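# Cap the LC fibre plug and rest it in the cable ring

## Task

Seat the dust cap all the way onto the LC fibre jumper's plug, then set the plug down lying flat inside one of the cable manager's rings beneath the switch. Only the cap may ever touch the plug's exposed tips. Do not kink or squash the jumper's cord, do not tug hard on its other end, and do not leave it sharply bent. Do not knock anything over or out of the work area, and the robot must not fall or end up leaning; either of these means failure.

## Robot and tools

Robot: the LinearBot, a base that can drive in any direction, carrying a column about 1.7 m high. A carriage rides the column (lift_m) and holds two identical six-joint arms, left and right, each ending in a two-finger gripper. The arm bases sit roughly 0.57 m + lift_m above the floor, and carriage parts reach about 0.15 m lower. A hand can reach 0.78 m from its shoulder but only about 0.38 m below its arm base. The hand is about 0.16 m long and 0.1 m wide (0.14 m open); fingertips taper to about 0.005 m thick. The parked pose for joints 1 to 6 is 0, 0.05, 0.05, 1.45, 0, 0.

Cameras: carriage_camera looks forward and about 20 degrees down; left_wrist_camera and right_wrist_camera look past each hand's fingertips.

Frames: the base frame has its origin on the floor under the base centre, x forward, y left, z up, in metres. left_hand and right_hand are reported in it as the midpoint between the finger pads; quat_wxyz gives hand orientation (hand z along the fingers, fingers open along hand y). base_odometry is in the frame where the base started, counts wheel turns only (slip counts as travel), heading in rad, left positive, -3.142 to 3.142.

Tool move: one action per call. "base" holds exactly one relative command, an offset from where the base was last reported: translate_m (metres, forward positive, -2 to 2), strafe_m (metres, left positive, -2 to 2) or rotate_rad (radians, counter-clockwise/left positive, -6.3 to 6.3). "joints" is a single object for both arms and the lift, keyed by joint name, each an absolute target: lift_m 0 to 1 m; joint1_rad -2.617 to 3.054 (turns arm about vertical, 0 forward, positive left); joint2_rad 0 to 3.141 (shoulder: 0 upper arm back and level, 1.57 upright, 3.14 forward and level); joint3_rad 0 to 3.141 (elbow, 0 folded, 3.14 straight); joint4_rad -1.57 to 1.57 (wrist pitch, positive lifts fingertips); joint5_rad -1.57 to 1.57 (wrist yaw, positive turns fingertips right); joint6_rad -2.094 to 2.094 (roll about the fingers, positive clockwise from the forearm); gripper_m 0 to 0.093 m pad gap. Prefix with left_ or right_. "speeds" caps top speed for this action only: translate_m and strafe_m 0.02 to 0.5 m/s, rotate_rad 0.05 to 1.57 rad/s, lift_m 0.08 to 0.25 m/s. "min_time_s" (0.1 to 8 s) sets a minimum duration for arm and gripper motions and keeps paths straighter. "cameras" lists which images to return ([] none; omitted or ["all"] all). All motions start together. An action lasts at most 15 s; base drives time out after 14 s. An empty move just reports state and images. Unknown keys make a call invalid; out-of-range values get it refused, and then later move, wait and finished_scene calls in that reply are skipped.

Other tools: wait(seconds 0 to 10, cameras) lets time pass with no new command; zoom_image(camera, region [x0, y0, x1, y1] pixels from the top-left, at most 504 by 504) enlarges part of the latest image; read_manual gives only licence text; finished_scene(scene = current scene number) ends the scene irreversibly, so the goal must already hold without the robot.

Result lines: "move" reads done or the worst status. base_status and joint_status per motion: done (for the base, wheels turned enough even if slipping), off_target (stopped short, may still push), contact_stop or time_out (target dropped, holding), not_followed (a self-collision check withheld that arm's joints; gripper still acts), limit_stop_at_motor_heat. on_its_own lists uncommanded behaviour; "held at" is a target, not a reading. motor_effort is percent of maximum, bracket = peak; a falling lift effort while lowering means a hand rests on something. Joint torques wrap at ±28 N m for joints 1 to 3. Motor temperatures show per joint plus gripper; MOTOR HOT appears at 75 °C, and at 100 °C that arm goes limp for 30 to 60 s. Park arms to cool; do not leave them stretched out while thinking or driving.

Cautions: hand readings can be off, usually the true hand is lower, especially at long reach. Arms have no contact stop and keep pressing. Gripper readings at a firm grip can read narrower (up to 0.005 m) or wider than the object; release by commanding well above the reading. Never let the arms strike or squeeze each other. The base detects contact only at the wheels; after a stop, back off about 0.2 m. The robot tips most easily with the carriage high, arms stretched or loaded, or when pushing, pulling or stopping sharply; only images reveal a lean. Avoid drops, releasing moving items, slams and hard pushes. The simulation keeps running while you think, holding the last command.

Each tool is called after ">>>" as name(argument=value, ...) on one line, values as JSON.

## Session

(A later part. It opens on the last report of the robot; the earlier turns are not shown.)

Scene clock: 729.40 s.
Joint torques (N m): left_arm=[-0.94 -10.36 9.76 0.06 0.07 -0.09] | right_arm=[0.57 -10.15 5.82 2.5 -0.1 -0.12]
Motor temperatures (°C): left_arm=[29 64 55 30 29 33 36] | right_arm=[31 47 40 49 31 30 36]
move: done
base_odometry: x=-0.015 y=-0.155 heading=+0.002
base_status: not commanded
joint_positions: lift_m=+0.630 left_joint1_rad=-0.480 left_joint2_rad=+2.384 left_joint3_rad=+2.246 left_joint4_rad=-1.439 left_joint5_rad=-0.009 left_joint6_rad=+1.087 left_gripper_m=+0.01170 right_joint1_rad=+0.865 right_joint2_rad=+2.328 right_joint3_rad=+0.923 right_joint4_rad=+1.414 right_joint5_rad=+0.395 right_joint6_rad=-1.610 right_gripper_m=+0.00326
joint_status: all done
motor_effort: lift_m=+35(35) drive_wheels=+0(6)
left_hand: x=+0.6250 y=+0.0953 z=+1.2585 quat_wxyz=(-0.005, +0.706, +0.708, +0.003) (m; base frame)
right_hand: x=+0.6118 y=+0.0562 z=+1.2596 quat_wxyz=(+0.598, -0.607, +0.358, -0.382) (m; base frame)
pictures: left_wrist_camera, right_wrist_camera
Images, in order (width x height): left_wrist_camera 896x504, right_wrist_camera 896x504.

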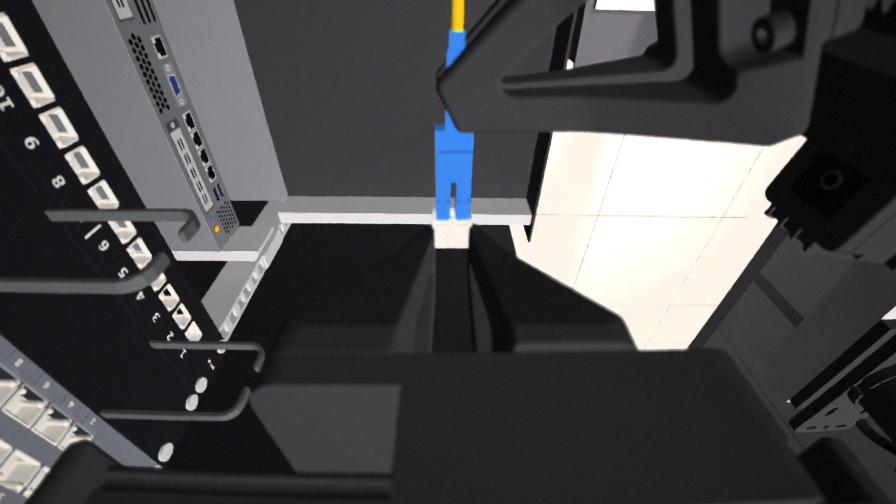

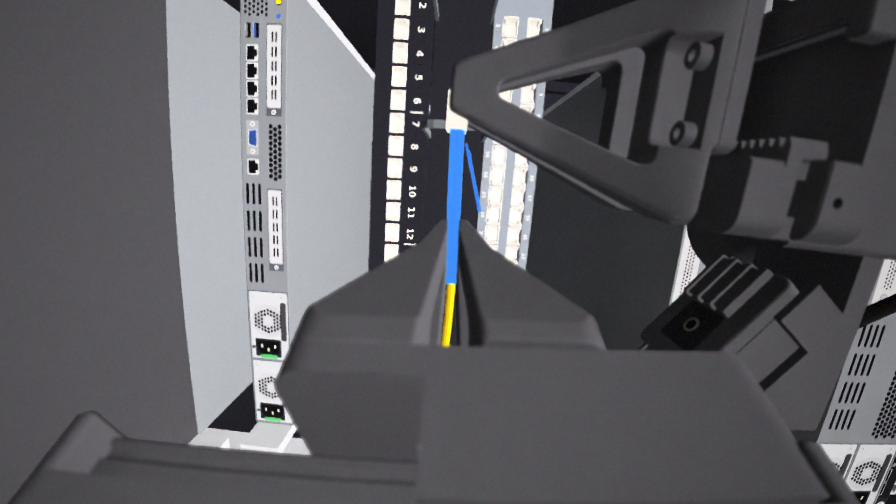

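>>> move(joints={"left_joint1_rad": -0.515, "left_joint2_rad": 2.412, "left_joint3_rad": 2.301, "left_joint4_rad": -1.459, "left_joint6_rad": 1.066}, min_time_s=1.2, cameras=["right_wrist_camera", "left_wrist_camera"])

>>> zoom_image(camera="left_wrist_camera", region=[400, 160, 500, 260])

>>> zoom_image(camera="right_wrist_camera", region=[400, 60, 520, 180])

Scene clock: 737.17 s.
Joint torques (N m): left_arm=[-1.5 -10.5 9.81 0.11 0.25 -0.08] | right_arm=[0.57 -10.13 5.81 2.51 -0.11 -0.12]
Motor temperatures (°C): left_arm=[29 63 56 30 29 33 36] | right_arm=[31 47 40 49 31 30 36]
move: done
base_odometry: x=-0.015 y=-0.155 heading=+0.002
base_status: not commanded
joint_positions: lift_m=+0.630 left_joint1_rad=-0.496 left_joint2_rad=+2.396 left_joint3_rad=+2.267 left_joint4_rad=-1.453 left_joint5_rad=-0.030 left_joint6_rad=+1.076 left_gripper_m=+0.01170 right_joint1_rad=+0.865 right_joint2_rad=+2.328 right_joint3_rad=+0.923 right_joint4_rad=+1.413 right_joint5_rad=+0.395 right_joint6_rad=-1.610 right_gripper_m=+0.00326
joint_status: all done
motor_effort: lift_m=+35(35) drive_wheels=-2(4)
left_hand: x=+0.6240 y=+0.0918 z=+1.2588 quat_wxyz=(-0.010, +0.708, +0.706, +0.013) (m; base frame)
right_hand: x=+0.6118 y=+0.0562 z=+1.2593 quat_wxyz=(+0.598, -0.607, +0.358, -0.382) (m; base frame)
pictures: left_wrist_camera, right_wrist_camera
Images, in order (width x height): left_wrist_camera 896x504, right_wrist_camera 896x504.

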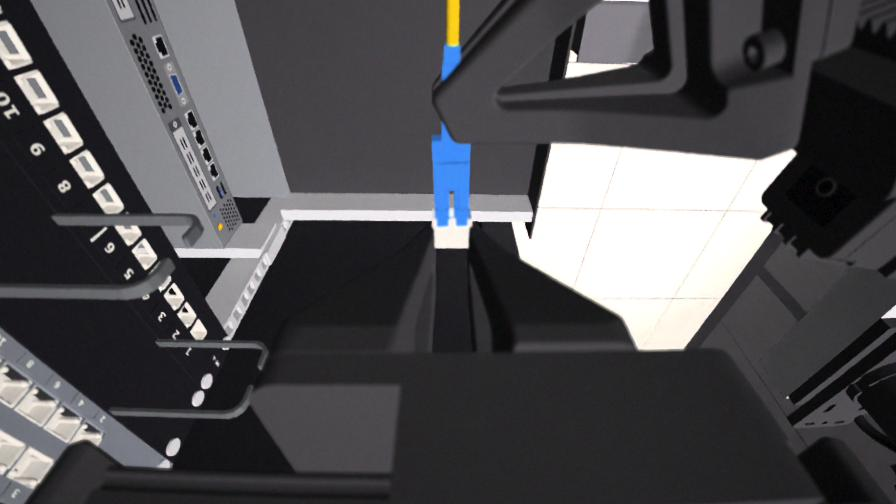

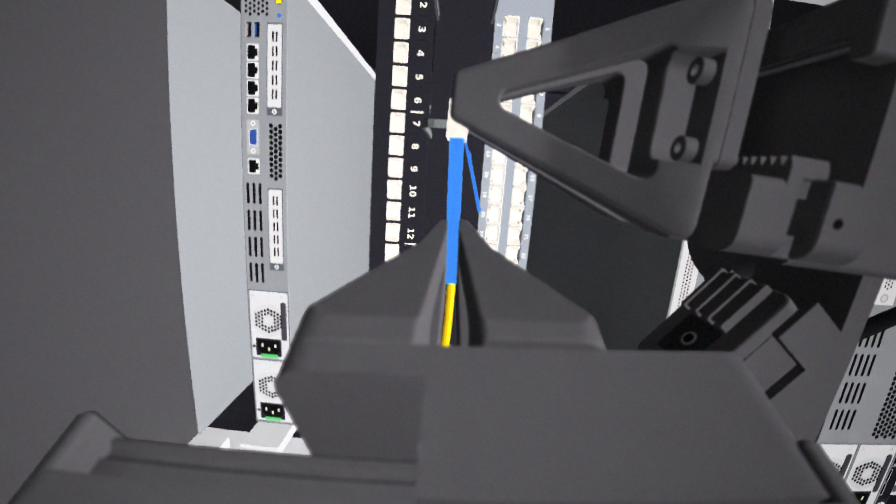

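Scaled by 5.040 from the camera's 896x504 image, which has a finer 1280x720 frame.

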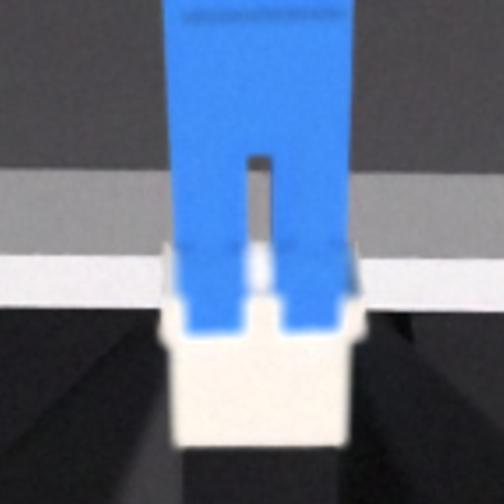

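Scaled by 4.200 from the camera's 896x504 image, which has a finer 1280x720 frame.

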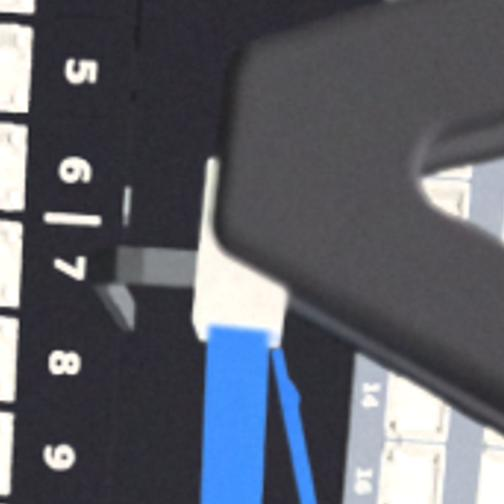

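>>> move(joints={"left_joint1_rad": -0.54, "left_joint2_rad": 2.422, "left_joint3_rad": 2.32, "left_joint4_rad": -1.466, "left_joint6_rad": 1.058}, min_time_s=1.2, cameras=["right_wrist_camera", "left_wrist_camera"])

>>> zoom_image(camera="left_wrist_camera", region=[400, 160, 500, 260])

>>> zoom_image(camera="right_wrist_camera", region=[400, 60, 520, 180])

Scene clock: 745.30 s.
Joint torques (N m): left_arm=[-2.25 -10.59 9.84 0.12 0.48 -0.08] | right_arm=[0.57 -10.13 5.81 2.51 -0.23 -0.12]
Motor temperatures (°C): left_arm=[29 62 56 30 29 33 36] | right_arm=[31 47 40 49 31 30 36]
move: off_target
base_odometry: x=-0.015 y=-0.155 heading=+0.002
base_status: not commanded
joint_positions: lift_m=+0.630 left_joint1_rad=-0.511 left_joint2_rad=+2.406 left_joint3_rad=+2.285 left_joint4_rad=-1.461 left_joint5_rad=-0.056 left_joint6_rad=+1.067 left_gripper_m=+0.01170 right_joint1_rad=+0.865 right_joint2_rad=+2.328 right_joint3_rad=+0.923 right_joint4_rad=+1.413 right_joint5_rad=+0.407 right_joint6_rad=-1.610 right_gripper_m=+0.00326
joint_status: left_joint1_rad off_target (ended at -0.511, target -0.540); the others done
motor_effort: lift_m=+35(35) drive_wheels=+0(3)
left_hand: x=+0.6242 y=+0.0886 z=+1.2589 quat_wxyz=(-0.013, +0.710, +0.704, +0.025) (m; base frame)
right_hand: x=+0.6127 y=+0.0544 z=+1.2593 quat_wxyz=(+0.596, -0.605, +0.361, -0.386) (m; base frame)
pictures: left_wrist_camera, right_wrist_camera
Images, in order (width x height): left_wrist_camera 896x504, right_wrist_camera 896x504.

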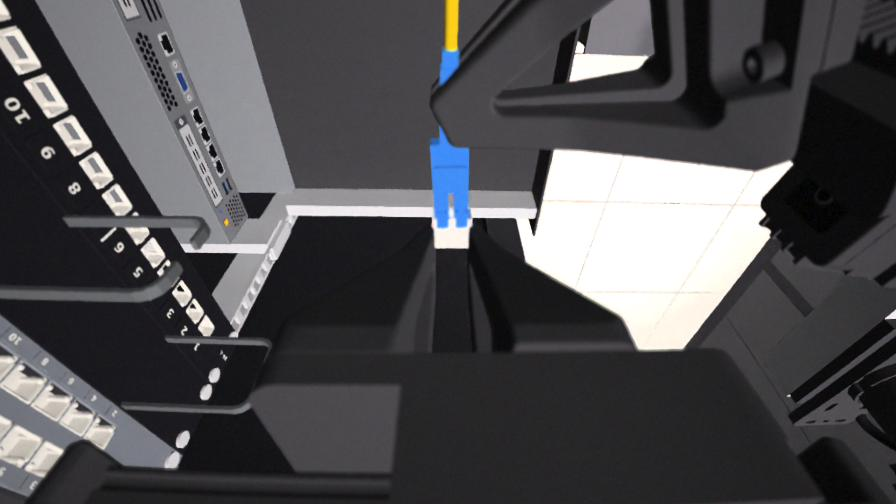

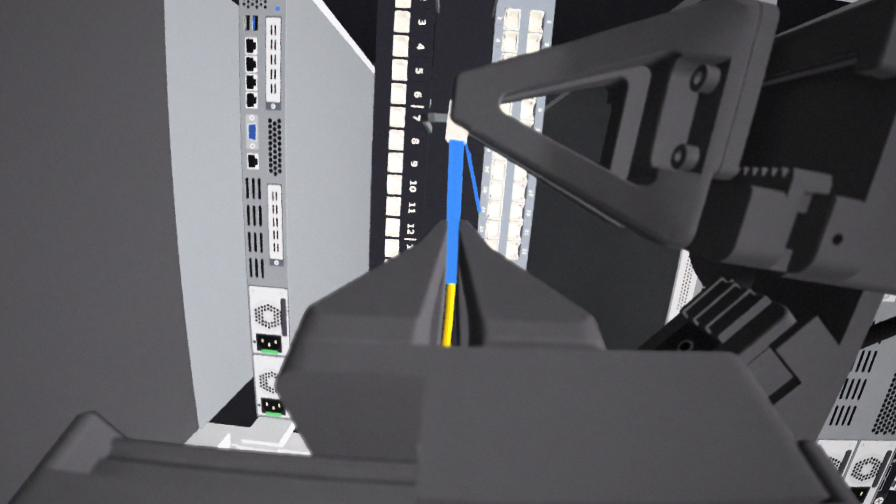

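Scaled by 5.040 from the camera's 896x504 image, which has a finer 1280x720 frame.

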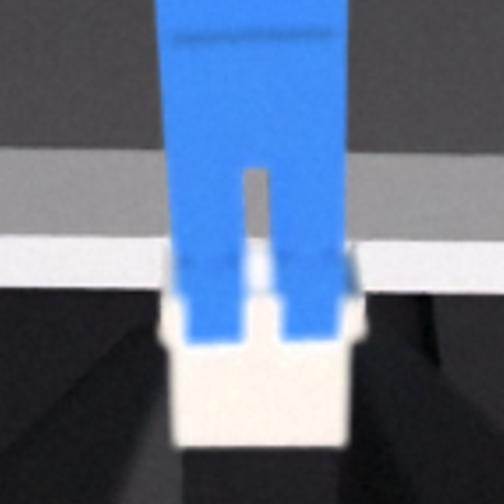

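Scaled by 4.200 from the camera's 896x504 image, which has a finer 1280x720 frame.

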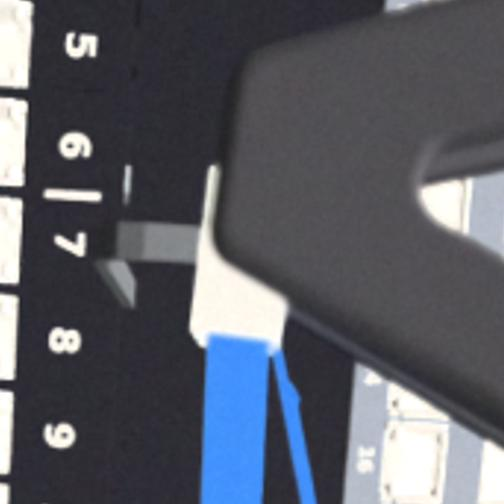

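>>> move(joints={"left_joint1_rad": -0.585, "left_joint2_rad": 2.428, "left_joint3_rad": 2.33, "left_joint4_rad": -1.47, "left_joint6_rad": 1.054, "left_joint5_rad": 0.02, "right_joint1_rad": 0.89, "right_joint5_rad": 0.375}, min_time_s=1.5, cameras=["right_wrist_camera", "left_wrist_camera"])

>>> zoom_image(camera="left_wrist_camera", region=[400, 160, 500, 260])

>>> zoom_image(camera="right_wrist_camera", region=[400, 60, 520, 180])

Scene clock: 761.63 s.
Joint torques (N m): left_arm=[-4.22 -10.62 9.87 0.12 1.04 -0.04] | right_arm=[2.1 -10.11 5.79 2.5 -0.56 -0.12]
Motor temperatures (°C): left_arm=[30 61 57 30 29 33 36] | right_arm=[31 47 41 49 31 30 36]
move: off_target
base_odometry: x=-0.015 y=-0.155 heading=+0.002
base_status: not commanded
joint_positions: lift_m=+0.630 left_joint1_rad=-0.532 left_joint2_rad=+2.413 left_joint3_rad=+2.295 left_joint4_rad=-1.465 left_joint5_rad=-0.087 left_joint6_rad=+1.060 left_gripper_m=+0.01170 right_joint1_rad=+0.869 right_joint2_rad=+2.328 right_joint3_rad=+0.923 right_joint4_rad=+1.413 right_joint5_rad=+0.428 right_joint6_rad=-1.610 right_gripper_m=+0.00326
joint_status: left_joint1_rad off_target (ended at -0.532, target -0.585); left_joint5_rad off_target (ended at -0.086, target +0.020); right_joint1_rad off_target (ended at +0.868, target +0.890); right_joint5_rad off_target (ended at +0.428, target +0.375); the others done
motor_effort: lift_m=+35(35) drive_wheels=+0(5)
left_hand: x=+0.6230 y=+0.0842 z=+1.2591 quat_wxyz=(-0.017, +0.714, +0.699, +0.040) (m; base frame)
right_hand: x=+0.6129 y=+0.0526 z=+1.2593 quat_wxyz=(+0.592, -0.602, +0.366, -0.391) (m; base frame)
pictures: left_wrist_camera, right_wrist_camera
Images, in order (width x height): left_wrist_camera 896x504, right_wrist_camera 896x504.

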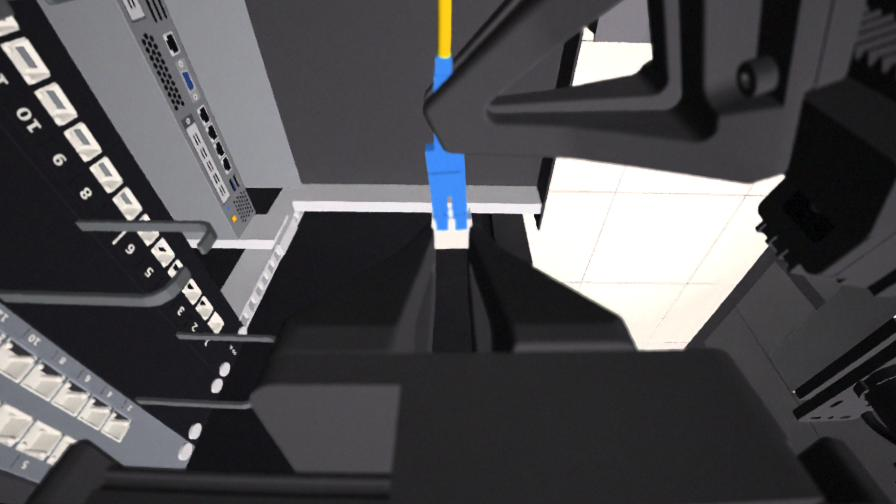

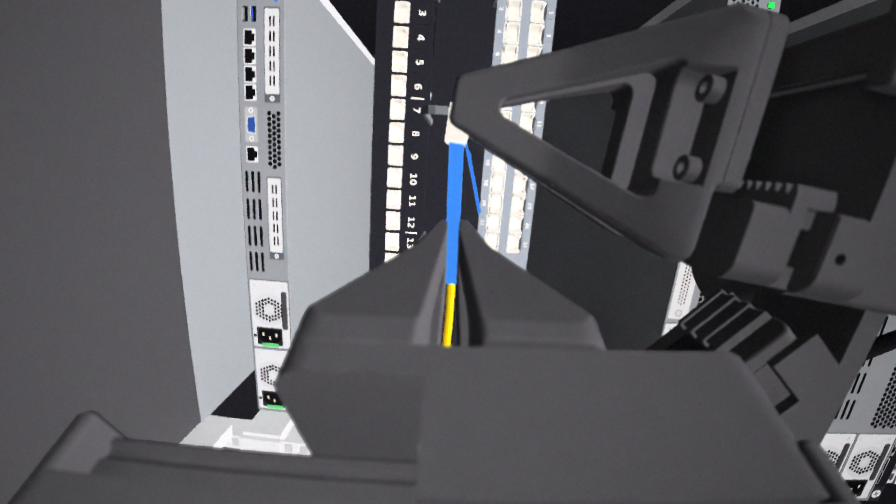

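Scaled by 5.040 from the camera's 896x504 image, which has a finer 1280x720 frame.

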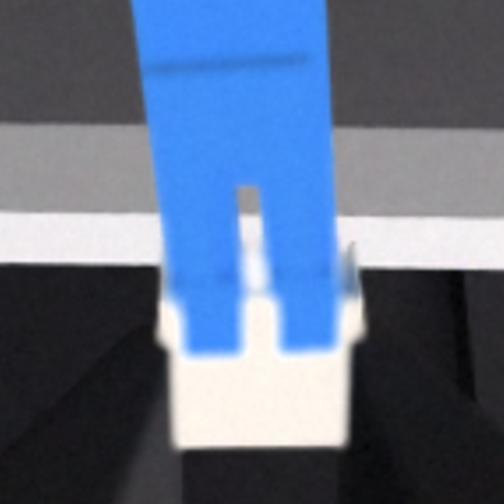

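Scaled by 4.200 from the camera's 896x504 image, which has a finer 1280x720 frame.

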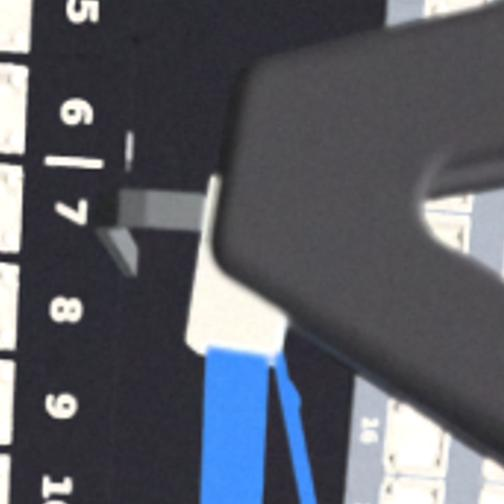

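>>> move(joints={"left_joint1_rad": -0.60, "right_joint1_rad": 0.93, "right_joint5_rad": 0.48}, min_time_s=1.5, cameras=["right_wrist_camera", "left_wrist_camera"])

>>> zoom_image(camera="left_wrist_camera", region=[400, 160, 500, 260])

>>> zoom_image(camera="right_wrist_camera", region=[400, 60, 520, 180])

Scene clock: 773.03 s.
Joint torques (N m): left_arm=[-4.38 -10.63 9.85 0.17 1.1 -0.04] | right_arm=[2.14 -10.07 5.74 2.47 -0.64 -0.12]
Motor temperatures (°C): left_arm=[30 61 57 30 30 33 36] | right_arm=[31 47 41 49 32 30 36]
move: off_target
base_odometry: x=-0.015 y=-0.155 heading=+0.002
base_status: not commanded
joint_positions: lift_m=+0.630 left_joint1_rad=-0.546 left_joint2_rad=+2.413 left_joint3_rad=+2.295 left_joint4_rad=-1.471 left_joint5_rad=-0.093 left_joint6_rad=+1.059 left_gripper_m=+0.01170 right_joint1_rad=+0.908 right_joint2_rad=+2.328 right_joint3_rad=+0.923 right_joint4_rad=+1.413 right_joint5_rad=+0.542 right_joint6_rad=-1.610 right_gripper_m=+0.00326
joint_status: left_joint1_rad off_target (ended at -0.546, target -0.600); right_joint1_rad off_target (ended at +0.908, target +0.930); right_joint5_rad off_target (ended at +0.542, target +0.480)
motor_effort: lift_m=+35(35) drive_wheels=-4(4)
left_hand: x=+0.6192 y=+0.0804 z=+1.2592 quat_wxyz=(-0.020, +0.719, +0.694, +0.043) (m; base frame)
right_hand: x=+0.6065 y=+0.0500 z=+1.2592 quat_wxyz=(+0.577, -0.588, +0.389, -0.412) (m; base frame)
pictures: left_wrist_camera, right_wrist_camera
Images, in order (width x height): left_wrist_camera 896x504, right_wrist_camera 896x504.

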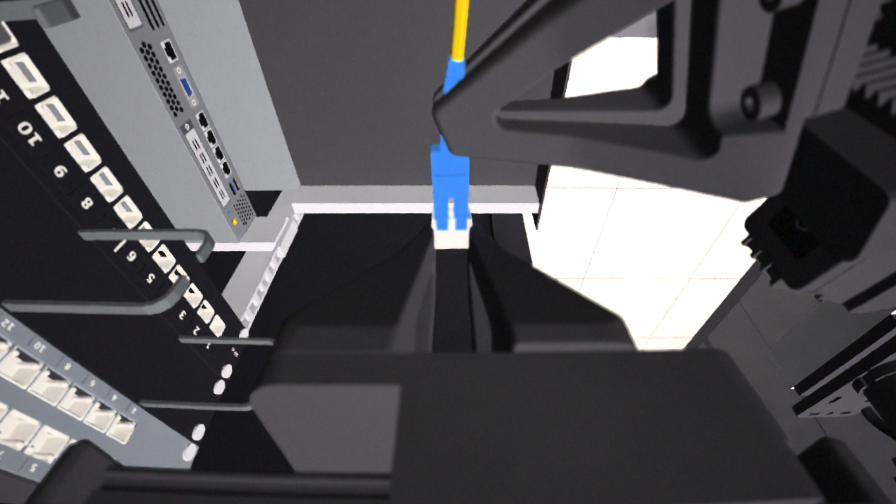

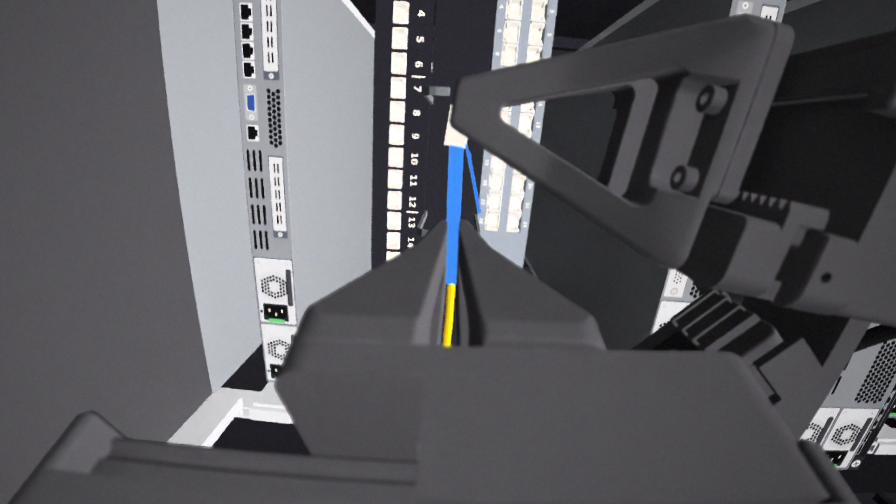

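Scaled by 5.040 from the camera's 896x504 image, which has a finer 1280x720 frame.

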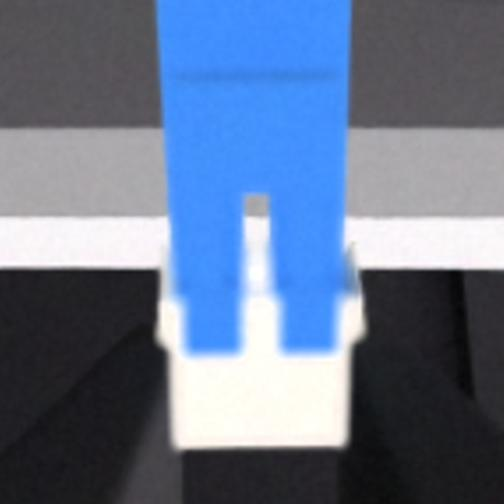

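Scaled by 4.200 from the camera's 896x504 image, which has a finer 1280x720 frame.

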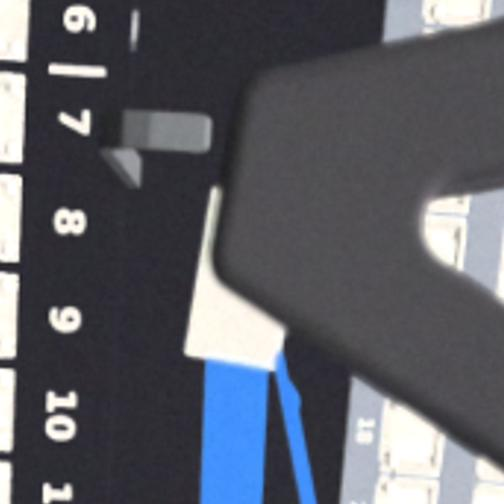

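>>> move(joints={"left_joint1_rad": -0.61, "left_joint5_rad": 0.15, "right_joint1_rad": 0.945, "right_joint5_rad": 0.47}, min_time_s=1.5, cameras=["right_wrist_camera", "left_wrist_camera"])

>>> zoom_image(camera="left_wrist_camera", region=[400, 160, 500, 260])

>>> zoom_image(camera="right_wrist_camera", region=[400, 60, 520, 180])

Scene clock: 785.00 s.
Joint torques (N m): left_arm=[-5.14 -10.63 9.88 0.18 2.04 0] | right_arm=[2.92 -10.14 5.76 2.45 -1.14 -0.12]
Motor temperatures (°C): left_arm=[31 60 57 30 31 33 36] | right_arm=[31 47 41 49 32 30 36]
move: off_target
base_odometry: x=-0.015 y=-0.155 heading=+0.002
base_status: not commanded
joint_positions: lift_m=+0.630 left_joint1_rad=-0.546 left_joint2_rad=+2.413 left_joint3_rad=+2.295 left_joint4_rad=-1.472 left_joint5_rad=-0.063 left_joint6_rad=+1.056 left_gripper_m=+0.01170 right_joint1_rad=+0.916 right_joint2_rad=+2.329 right_joint3_rad=+0.923 right_joint4_rad=+1.413 right_joint5_rad=+0.576 right_joint6_rad=-1.610 right_gripper_m=+0.00326
joint_status: left_joint1_rad off_target (ended at -0.546, target -0.610); left_joint5_rad off_target (ended at -0.063, target +0.150); right_joint1_rad off_target (ended at +0.916, target +0.945); right_joint5_rad off_target (ended at +0.576, target +0.470)
motor_effort: lift_m=+35(35) drive_wheels=+0(4)
left_hand: x=+0.6162 y=+0.0760 z=+1.2588 quat_wxyz=(-0.017, +0.718, +0.696, +0.028) (m; base frame)
right_hand: x=+0.6056 y=+0.0477 z=+1.2588 quat_wxyz=(+0.572, -0.583, +0.397, -0.420) (m; base frame)
pictures: left_wrist_camera, right_wrist_camera
Images, in order (width x height): left_wrist_camera 896x504, right_wrist_camera 896x504.

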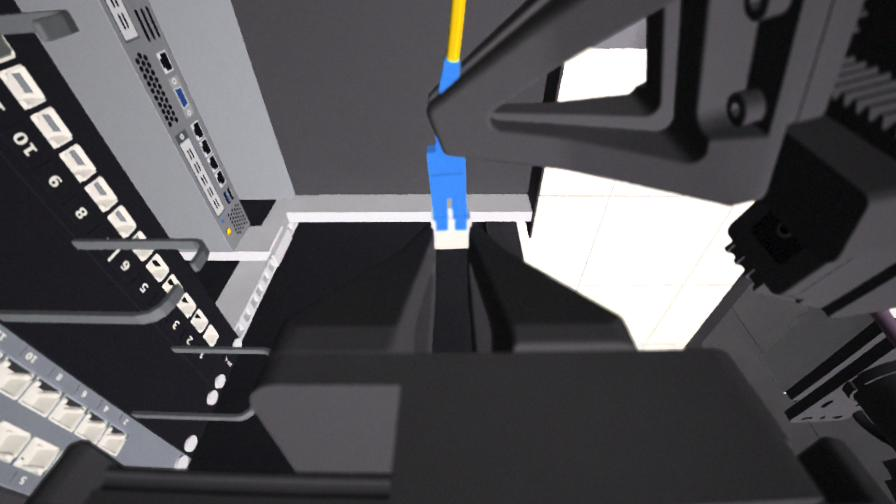

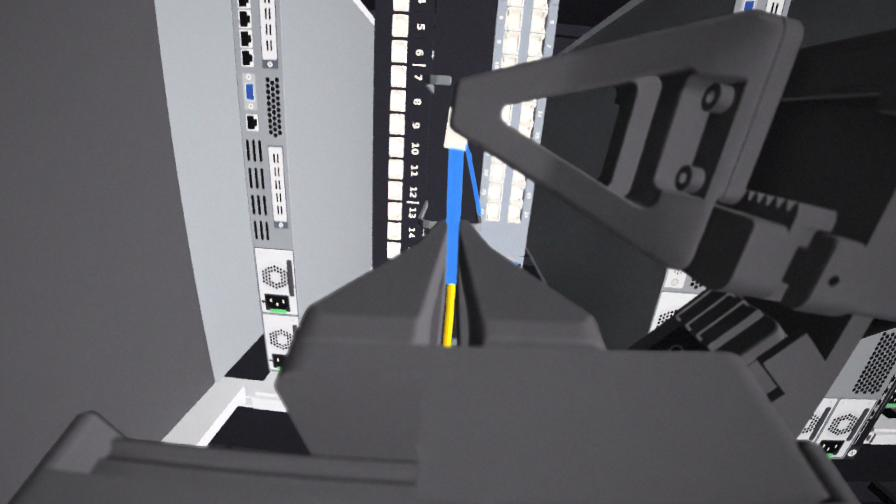

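Scaled by 5.040 from the camera's 896x504 image, which has a finer 1280x720 frame.

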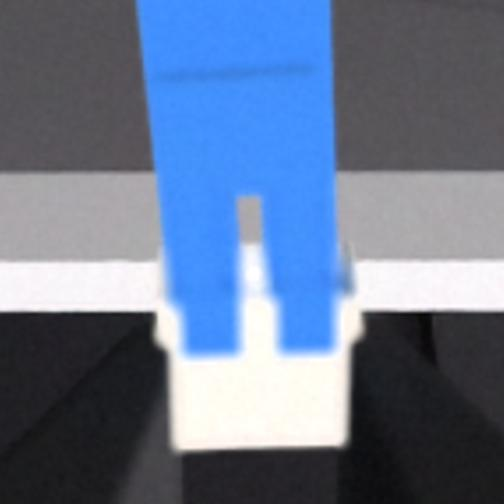

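Scaled by 4.200 from the camera's 896x504 image, which has a finer 1280x720 frame.

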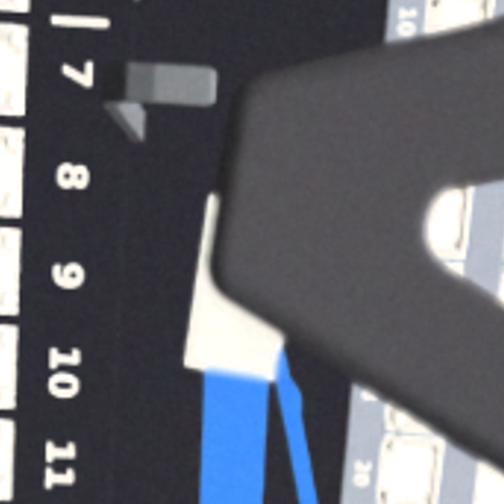

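>>> move(joints={"left_joint1_rad": -0.565, "left_joint5_rad": 0.27, "right_joint1_rad": 0.945, "right_joint5_rad": 0.52, "right_joint6_rad": -1.57}, min_time_s=1.5, cameras=["right_wrist_camera", "left_wrist_camera"])

>>> zoom_image(camera="left_wrist_camera", region=[400, 160, 500, 260])

>>> zoom_image(camera="right_wrist_camera", region=[400, 80, 520, 200])

Scene clock: 802.10 s.
Joint torques (N m): left_arm=[-4.01 -10.66 9.88 0.13 2.12 0.03] | right_arm=[2.52 -10.22 5.74 2.43 -1.08 0.11]
Motor temperatures (°C): left_arm=[31 60 58 30 34 33 36] | right_arm=[31 48 41 49 32 30 36]
move: off_target
base_odometry: x=-0.015 y=-0.155 heading=+0.002
base_status: not commanded
joint_positions: lift_m=+0.630 left_joint1_rad=-0.515 left_joint2_rad=+2.413 left_joint3_rad=+2.295 left_joint4_rad=-1.467 left_joint5_rad=+0.054 left_joint6_rad=+1.053 left_gripper_m=+0.01170 right_joint1_rad=+0.919 right_joint2_rad=+2.330 right_joint3_rad=+0.923 right_joint4_rad=+1.413 right_joint5_rad=+0.620 right_joint6_rad=-1.581 right_gripper_m=+0.00326
joint_status: left_joint1_rad off_target (ended at -0.515, target -0.565); left_joint5_rad off_target (ended at +0.054, target +0.270); right_joint1_rad off_target (ended at +0.920, target +0.945); right_joint5_rad off_target (ended at +0.620, target +0.520); the others done
motor_effort: lift_m=+35(35) drive_wheels=+1(4)
left_hand: x=+0.6144 y=+0.0705 z=+1.2587 quat_wxyz=(+0.001, +0.706, +0.708, -0.028) (m; base frame)
right_hand: x=+0.6068 y=+0.0419 z=+1.2582 quat_wxyz=(+0.569, -0.569, +0.417, -0.423) (m; base frame)
pictures: left_wrist_camera, right_wrist_camera
Images, in order (width x height): left_wrist_camera 896x504, right_wrist_camera 896x504.

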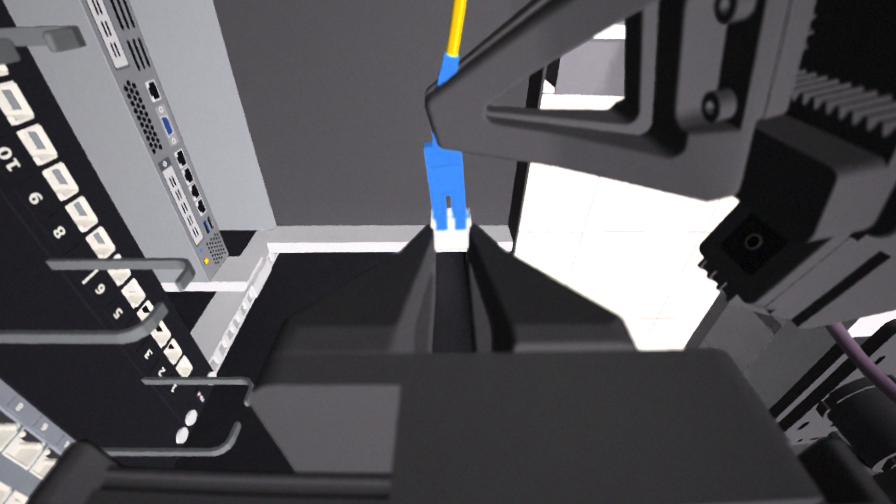

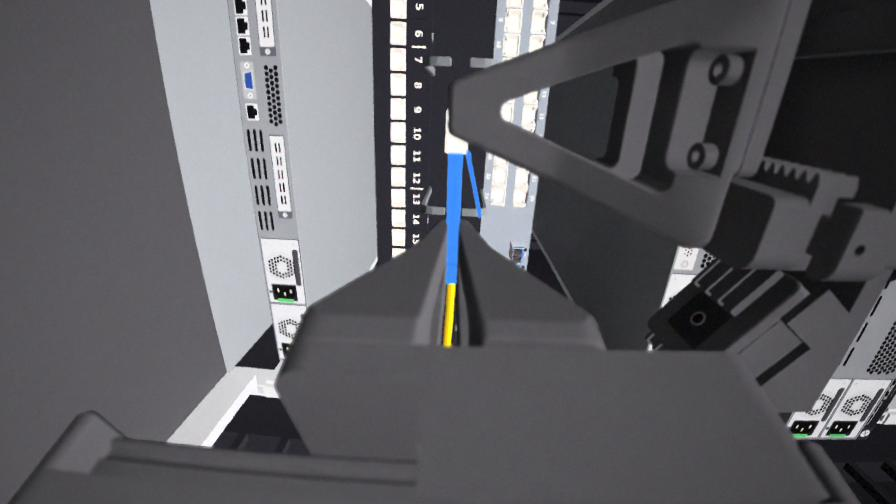

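Scaled by 5.040 from the camera's 896x504 image, which has a finer 1280x720 frame.

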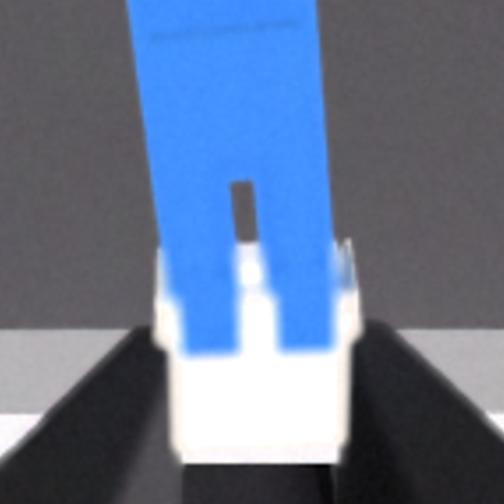

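Scaled by 4.200 from the camera's 896x504 image, which has a finer 1280x720 frame.

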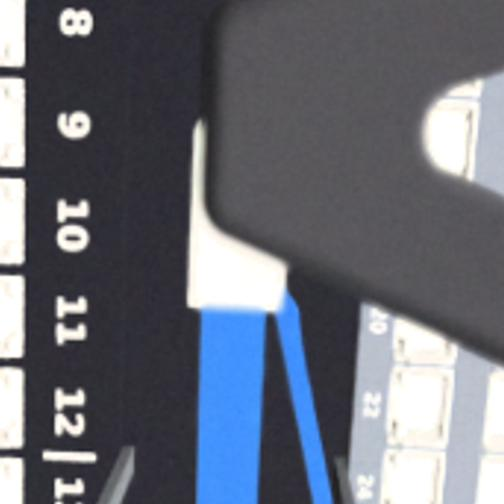

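>>> move(joints={"left_joint1_rad": -0.575, "left_joint5_rad": 0.27, "right_joint1_rad": 0.985, "right_joint5_rad": 0.63}, min_time_s=1.5, cameras=["right_wrist_camera", "left_wrist_camera"])

>>> zoom_image(camera="left_wrist_camera", region=[400, 160, 500, 260])

>>> zoom_image(camera="right_wrist_camera", region=[400, 80, 520, 200])

Scene clock: 814.67 s.
Joint torques (N m): left_arm=[-4.79 -10.65 9.87 0.16 1.84 0.03] | right_arm=[2.81 -10.18 5.68 2.38 -1.09 0.09]
Motor temperatures (°C): left_arm=[31 60 58 30 36 33 36] | right_arm=[32 49 41 49 33 30 36]
move: off_target
base_odometry: x=-0.015 y=-0.155 heading=+0.002
base_status: not commanded
joint_positions: lift_m=+0.630 left_joint1_rad=-0.515 left_joint2_rad=+2.413 left_joint3_rad=+2.295 left_joint4_rad=-1.470 left_joint5_rad=+0.087 left_joint6_rad=+1.053 left_gripper_m=+0.01170 right_joint1_rad=+0.957 right_joint2_rad=+2.330 right_joint3_rad=+0.923 right_joint4_rad=+1.413 right_joint5_rad=+0.733 right_joint6_rad=-1.579 right_gripper_m=+0.00326
joint_status: left_joint1_rad off_target (ended at -0.515, target -0.575); left_joint5_rad off_target (ended at +0.087, target +0.270); right_joint1_rad off_target (ended at +0.957, target +0.985); right_joint5_rad off_target (ended at +0.733, target +0.630)
motor_effort: lift_m=+35(35) drive_wheels=+2(4)
left_hand: x=+0.6110 y=+0.0660 z=+1.2591 quat_wxyz=(+0.003, +0.705, +0.708, -0.044) (m; base frame)
right_hand: x=+0.5989 y=+0.0376 z=+1.2581 quat_wxyz=(+0.553, -0.552, +0.439, -0.443) (m; base frame)
pictures: left_wrist_camera, right_wrist_camera
Images, in order (width x height): left_wrist_camera 896x504, right_wrist_camera 896x504.

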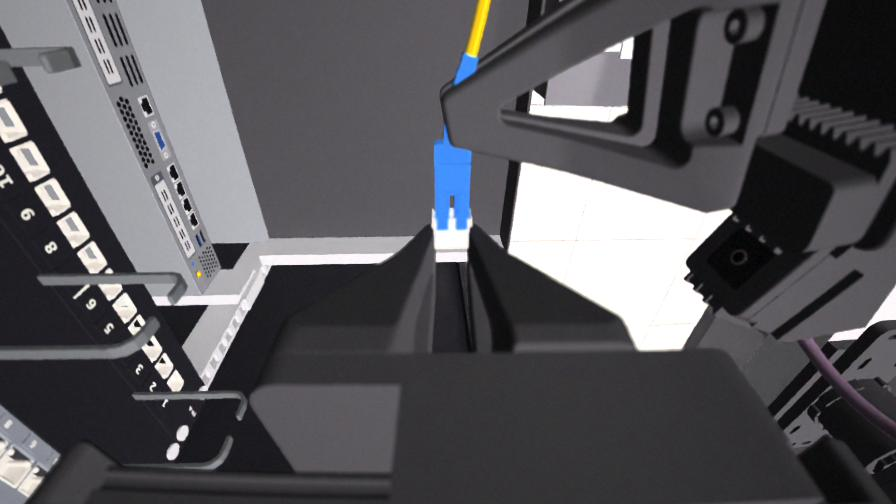

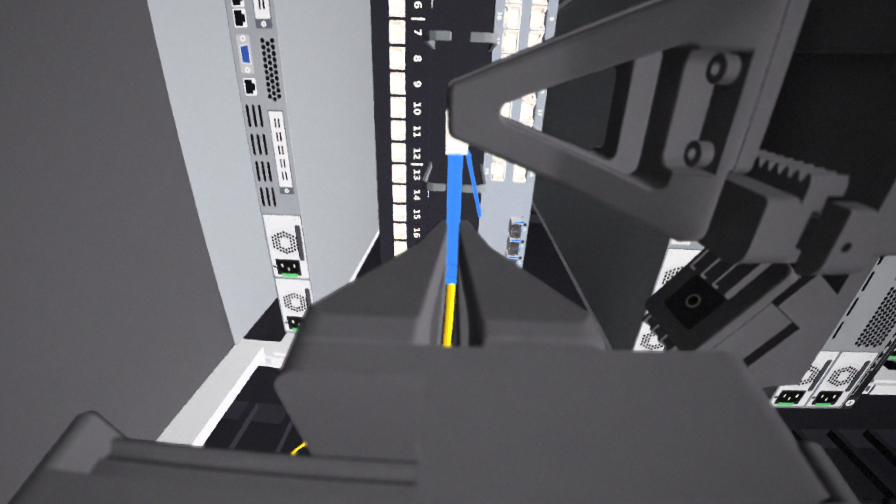

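Scaled by 5.040 from the camera's 896x504 image, which has a finer 1280x720 frame.

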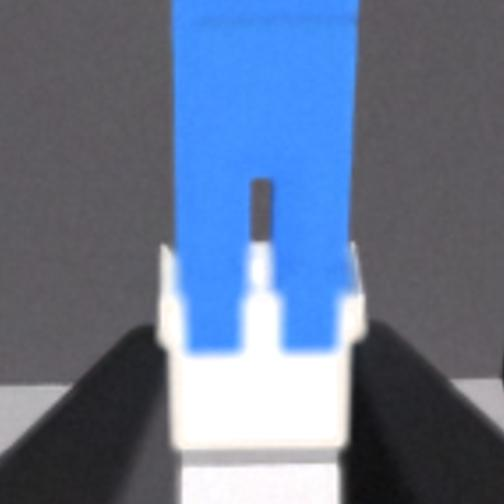

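Scaled by 4.200 from the camera's 896x504 image, which has a finer 1280x720 frame.

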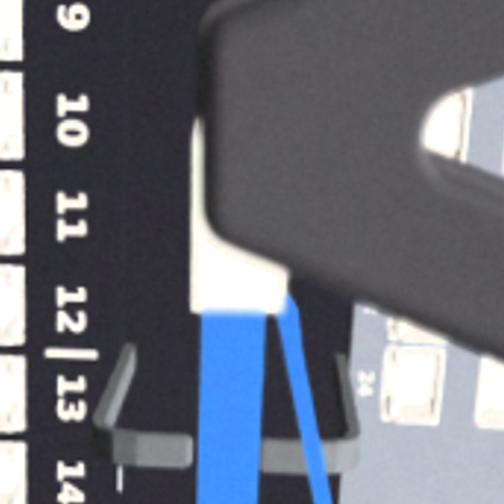

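>>> move(joints={"left_joint1_rad": -0.62, "left_joint5_rad": 0.32, "right_joint1_rad": 1.01, "right_joint5_rad": 0.61}, min_time_s=1.5, cameras=["right_wrist_camera", "left_wrist_camera"])

>>> zoom_image(camera="left_wrist_camera", region=[400, 160, 500, 260])

>>> zoom_image(camera="right_wrist_camera", region=[400, 80, 520, 200])

Scene clock: 822.50 s.
Joint torques (N m): left_arm=[-7.66 -10.65 9.85 0.24 2.29 0.04] | right_arm=[3.85 -10.15 5.68 2.36 -1.71 0.09]
Motor temperatures (°C): left_arm=[32 61 58 30 36 33 36] | right_arm=[32 49 41 49 33 30 36]
move: off_target
base_odometry: x=-0.015 y=-0.155 heading=+0.002
base_status: not commanded
joint_positions: lift_m=+0.630 left_joint1_rad=-0.524 left_joint2_rad=+2.413 left_joint3_rad=+2.295 left_joint4_rad=-1.479 left_joint5_rad=+0.089 left_joint6_rad=+1.053 left_gripper_m=+0.01170 right_joint1_rad=+0.971 right_joint2_rad=+2.330 right_joint3_rad=+0.923 right_joint4_rad=+1.413 right_joint5_rad=+0.772 right_joint6_rad=-1.578 right_gripper_m=+0.00326
joint_status: left_joint1_rad off_target (ended at -0.525, target -0.620); left_joint5_rad off_target (ended at +0.089, target +0.320); right_joint1_rad off_target (ended at +0.971, target +1.010); right_joint5_rad off_target (ended at +0.772, target +0.610)
motor_effort: lift_m=+35(35) drive_wheels=+1(4)
left_hand: x=+0.6067 y=+0.0630 z=+1.2592 quat_wxyz=(-0.001, +0.708, +0.704, -0.046) (m; base frame)
right_hand: x=+0.5953 y=+0.0366 z=+1.2581 quat_wxyz=(+0.548, -0.547, +0.446, -0.450) (m; base frame)
pictures: left_wrist_camera, right_wrist_camera
Images, in order (width x height): left_wrist_camera 896x504, right_wrist_camera 896x504.

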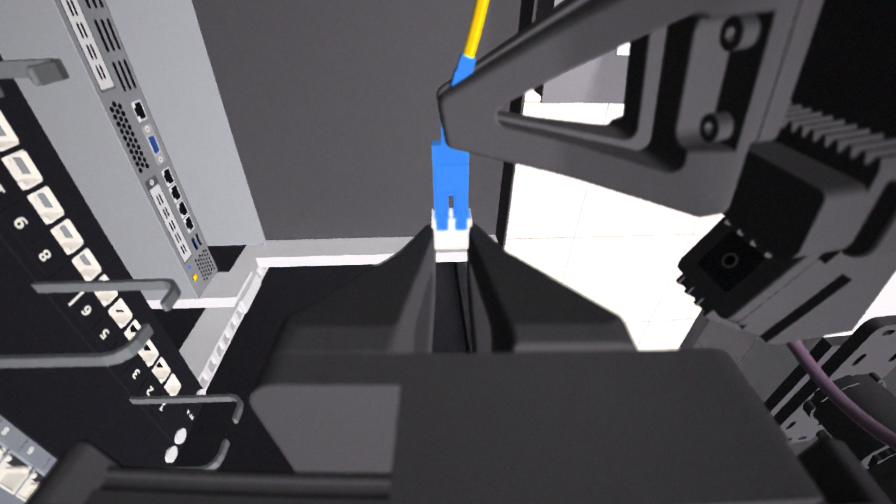

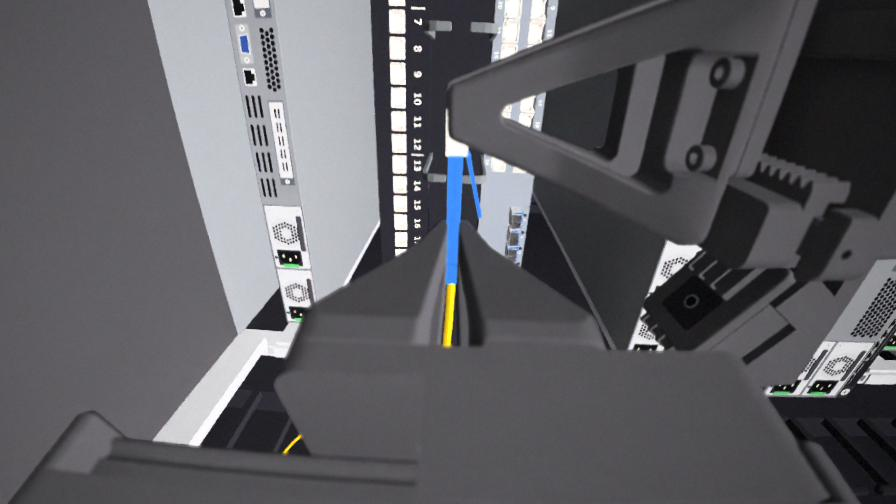

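Scaled by 5.040 from the camera's 896x504 image, which has a finer 1280x720 frame.

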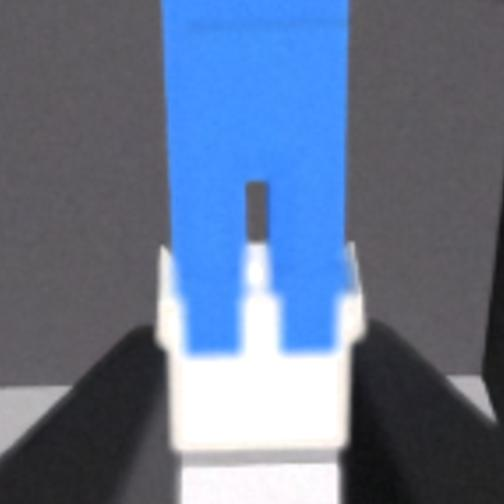

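Scaled by 4.200 from the camera's 896x504 image, which has a finer 1280x720 frame.

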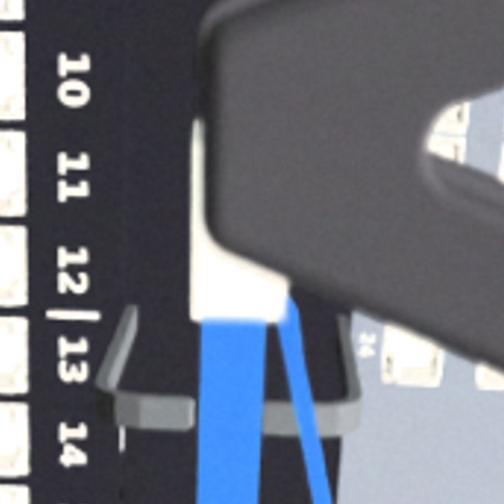

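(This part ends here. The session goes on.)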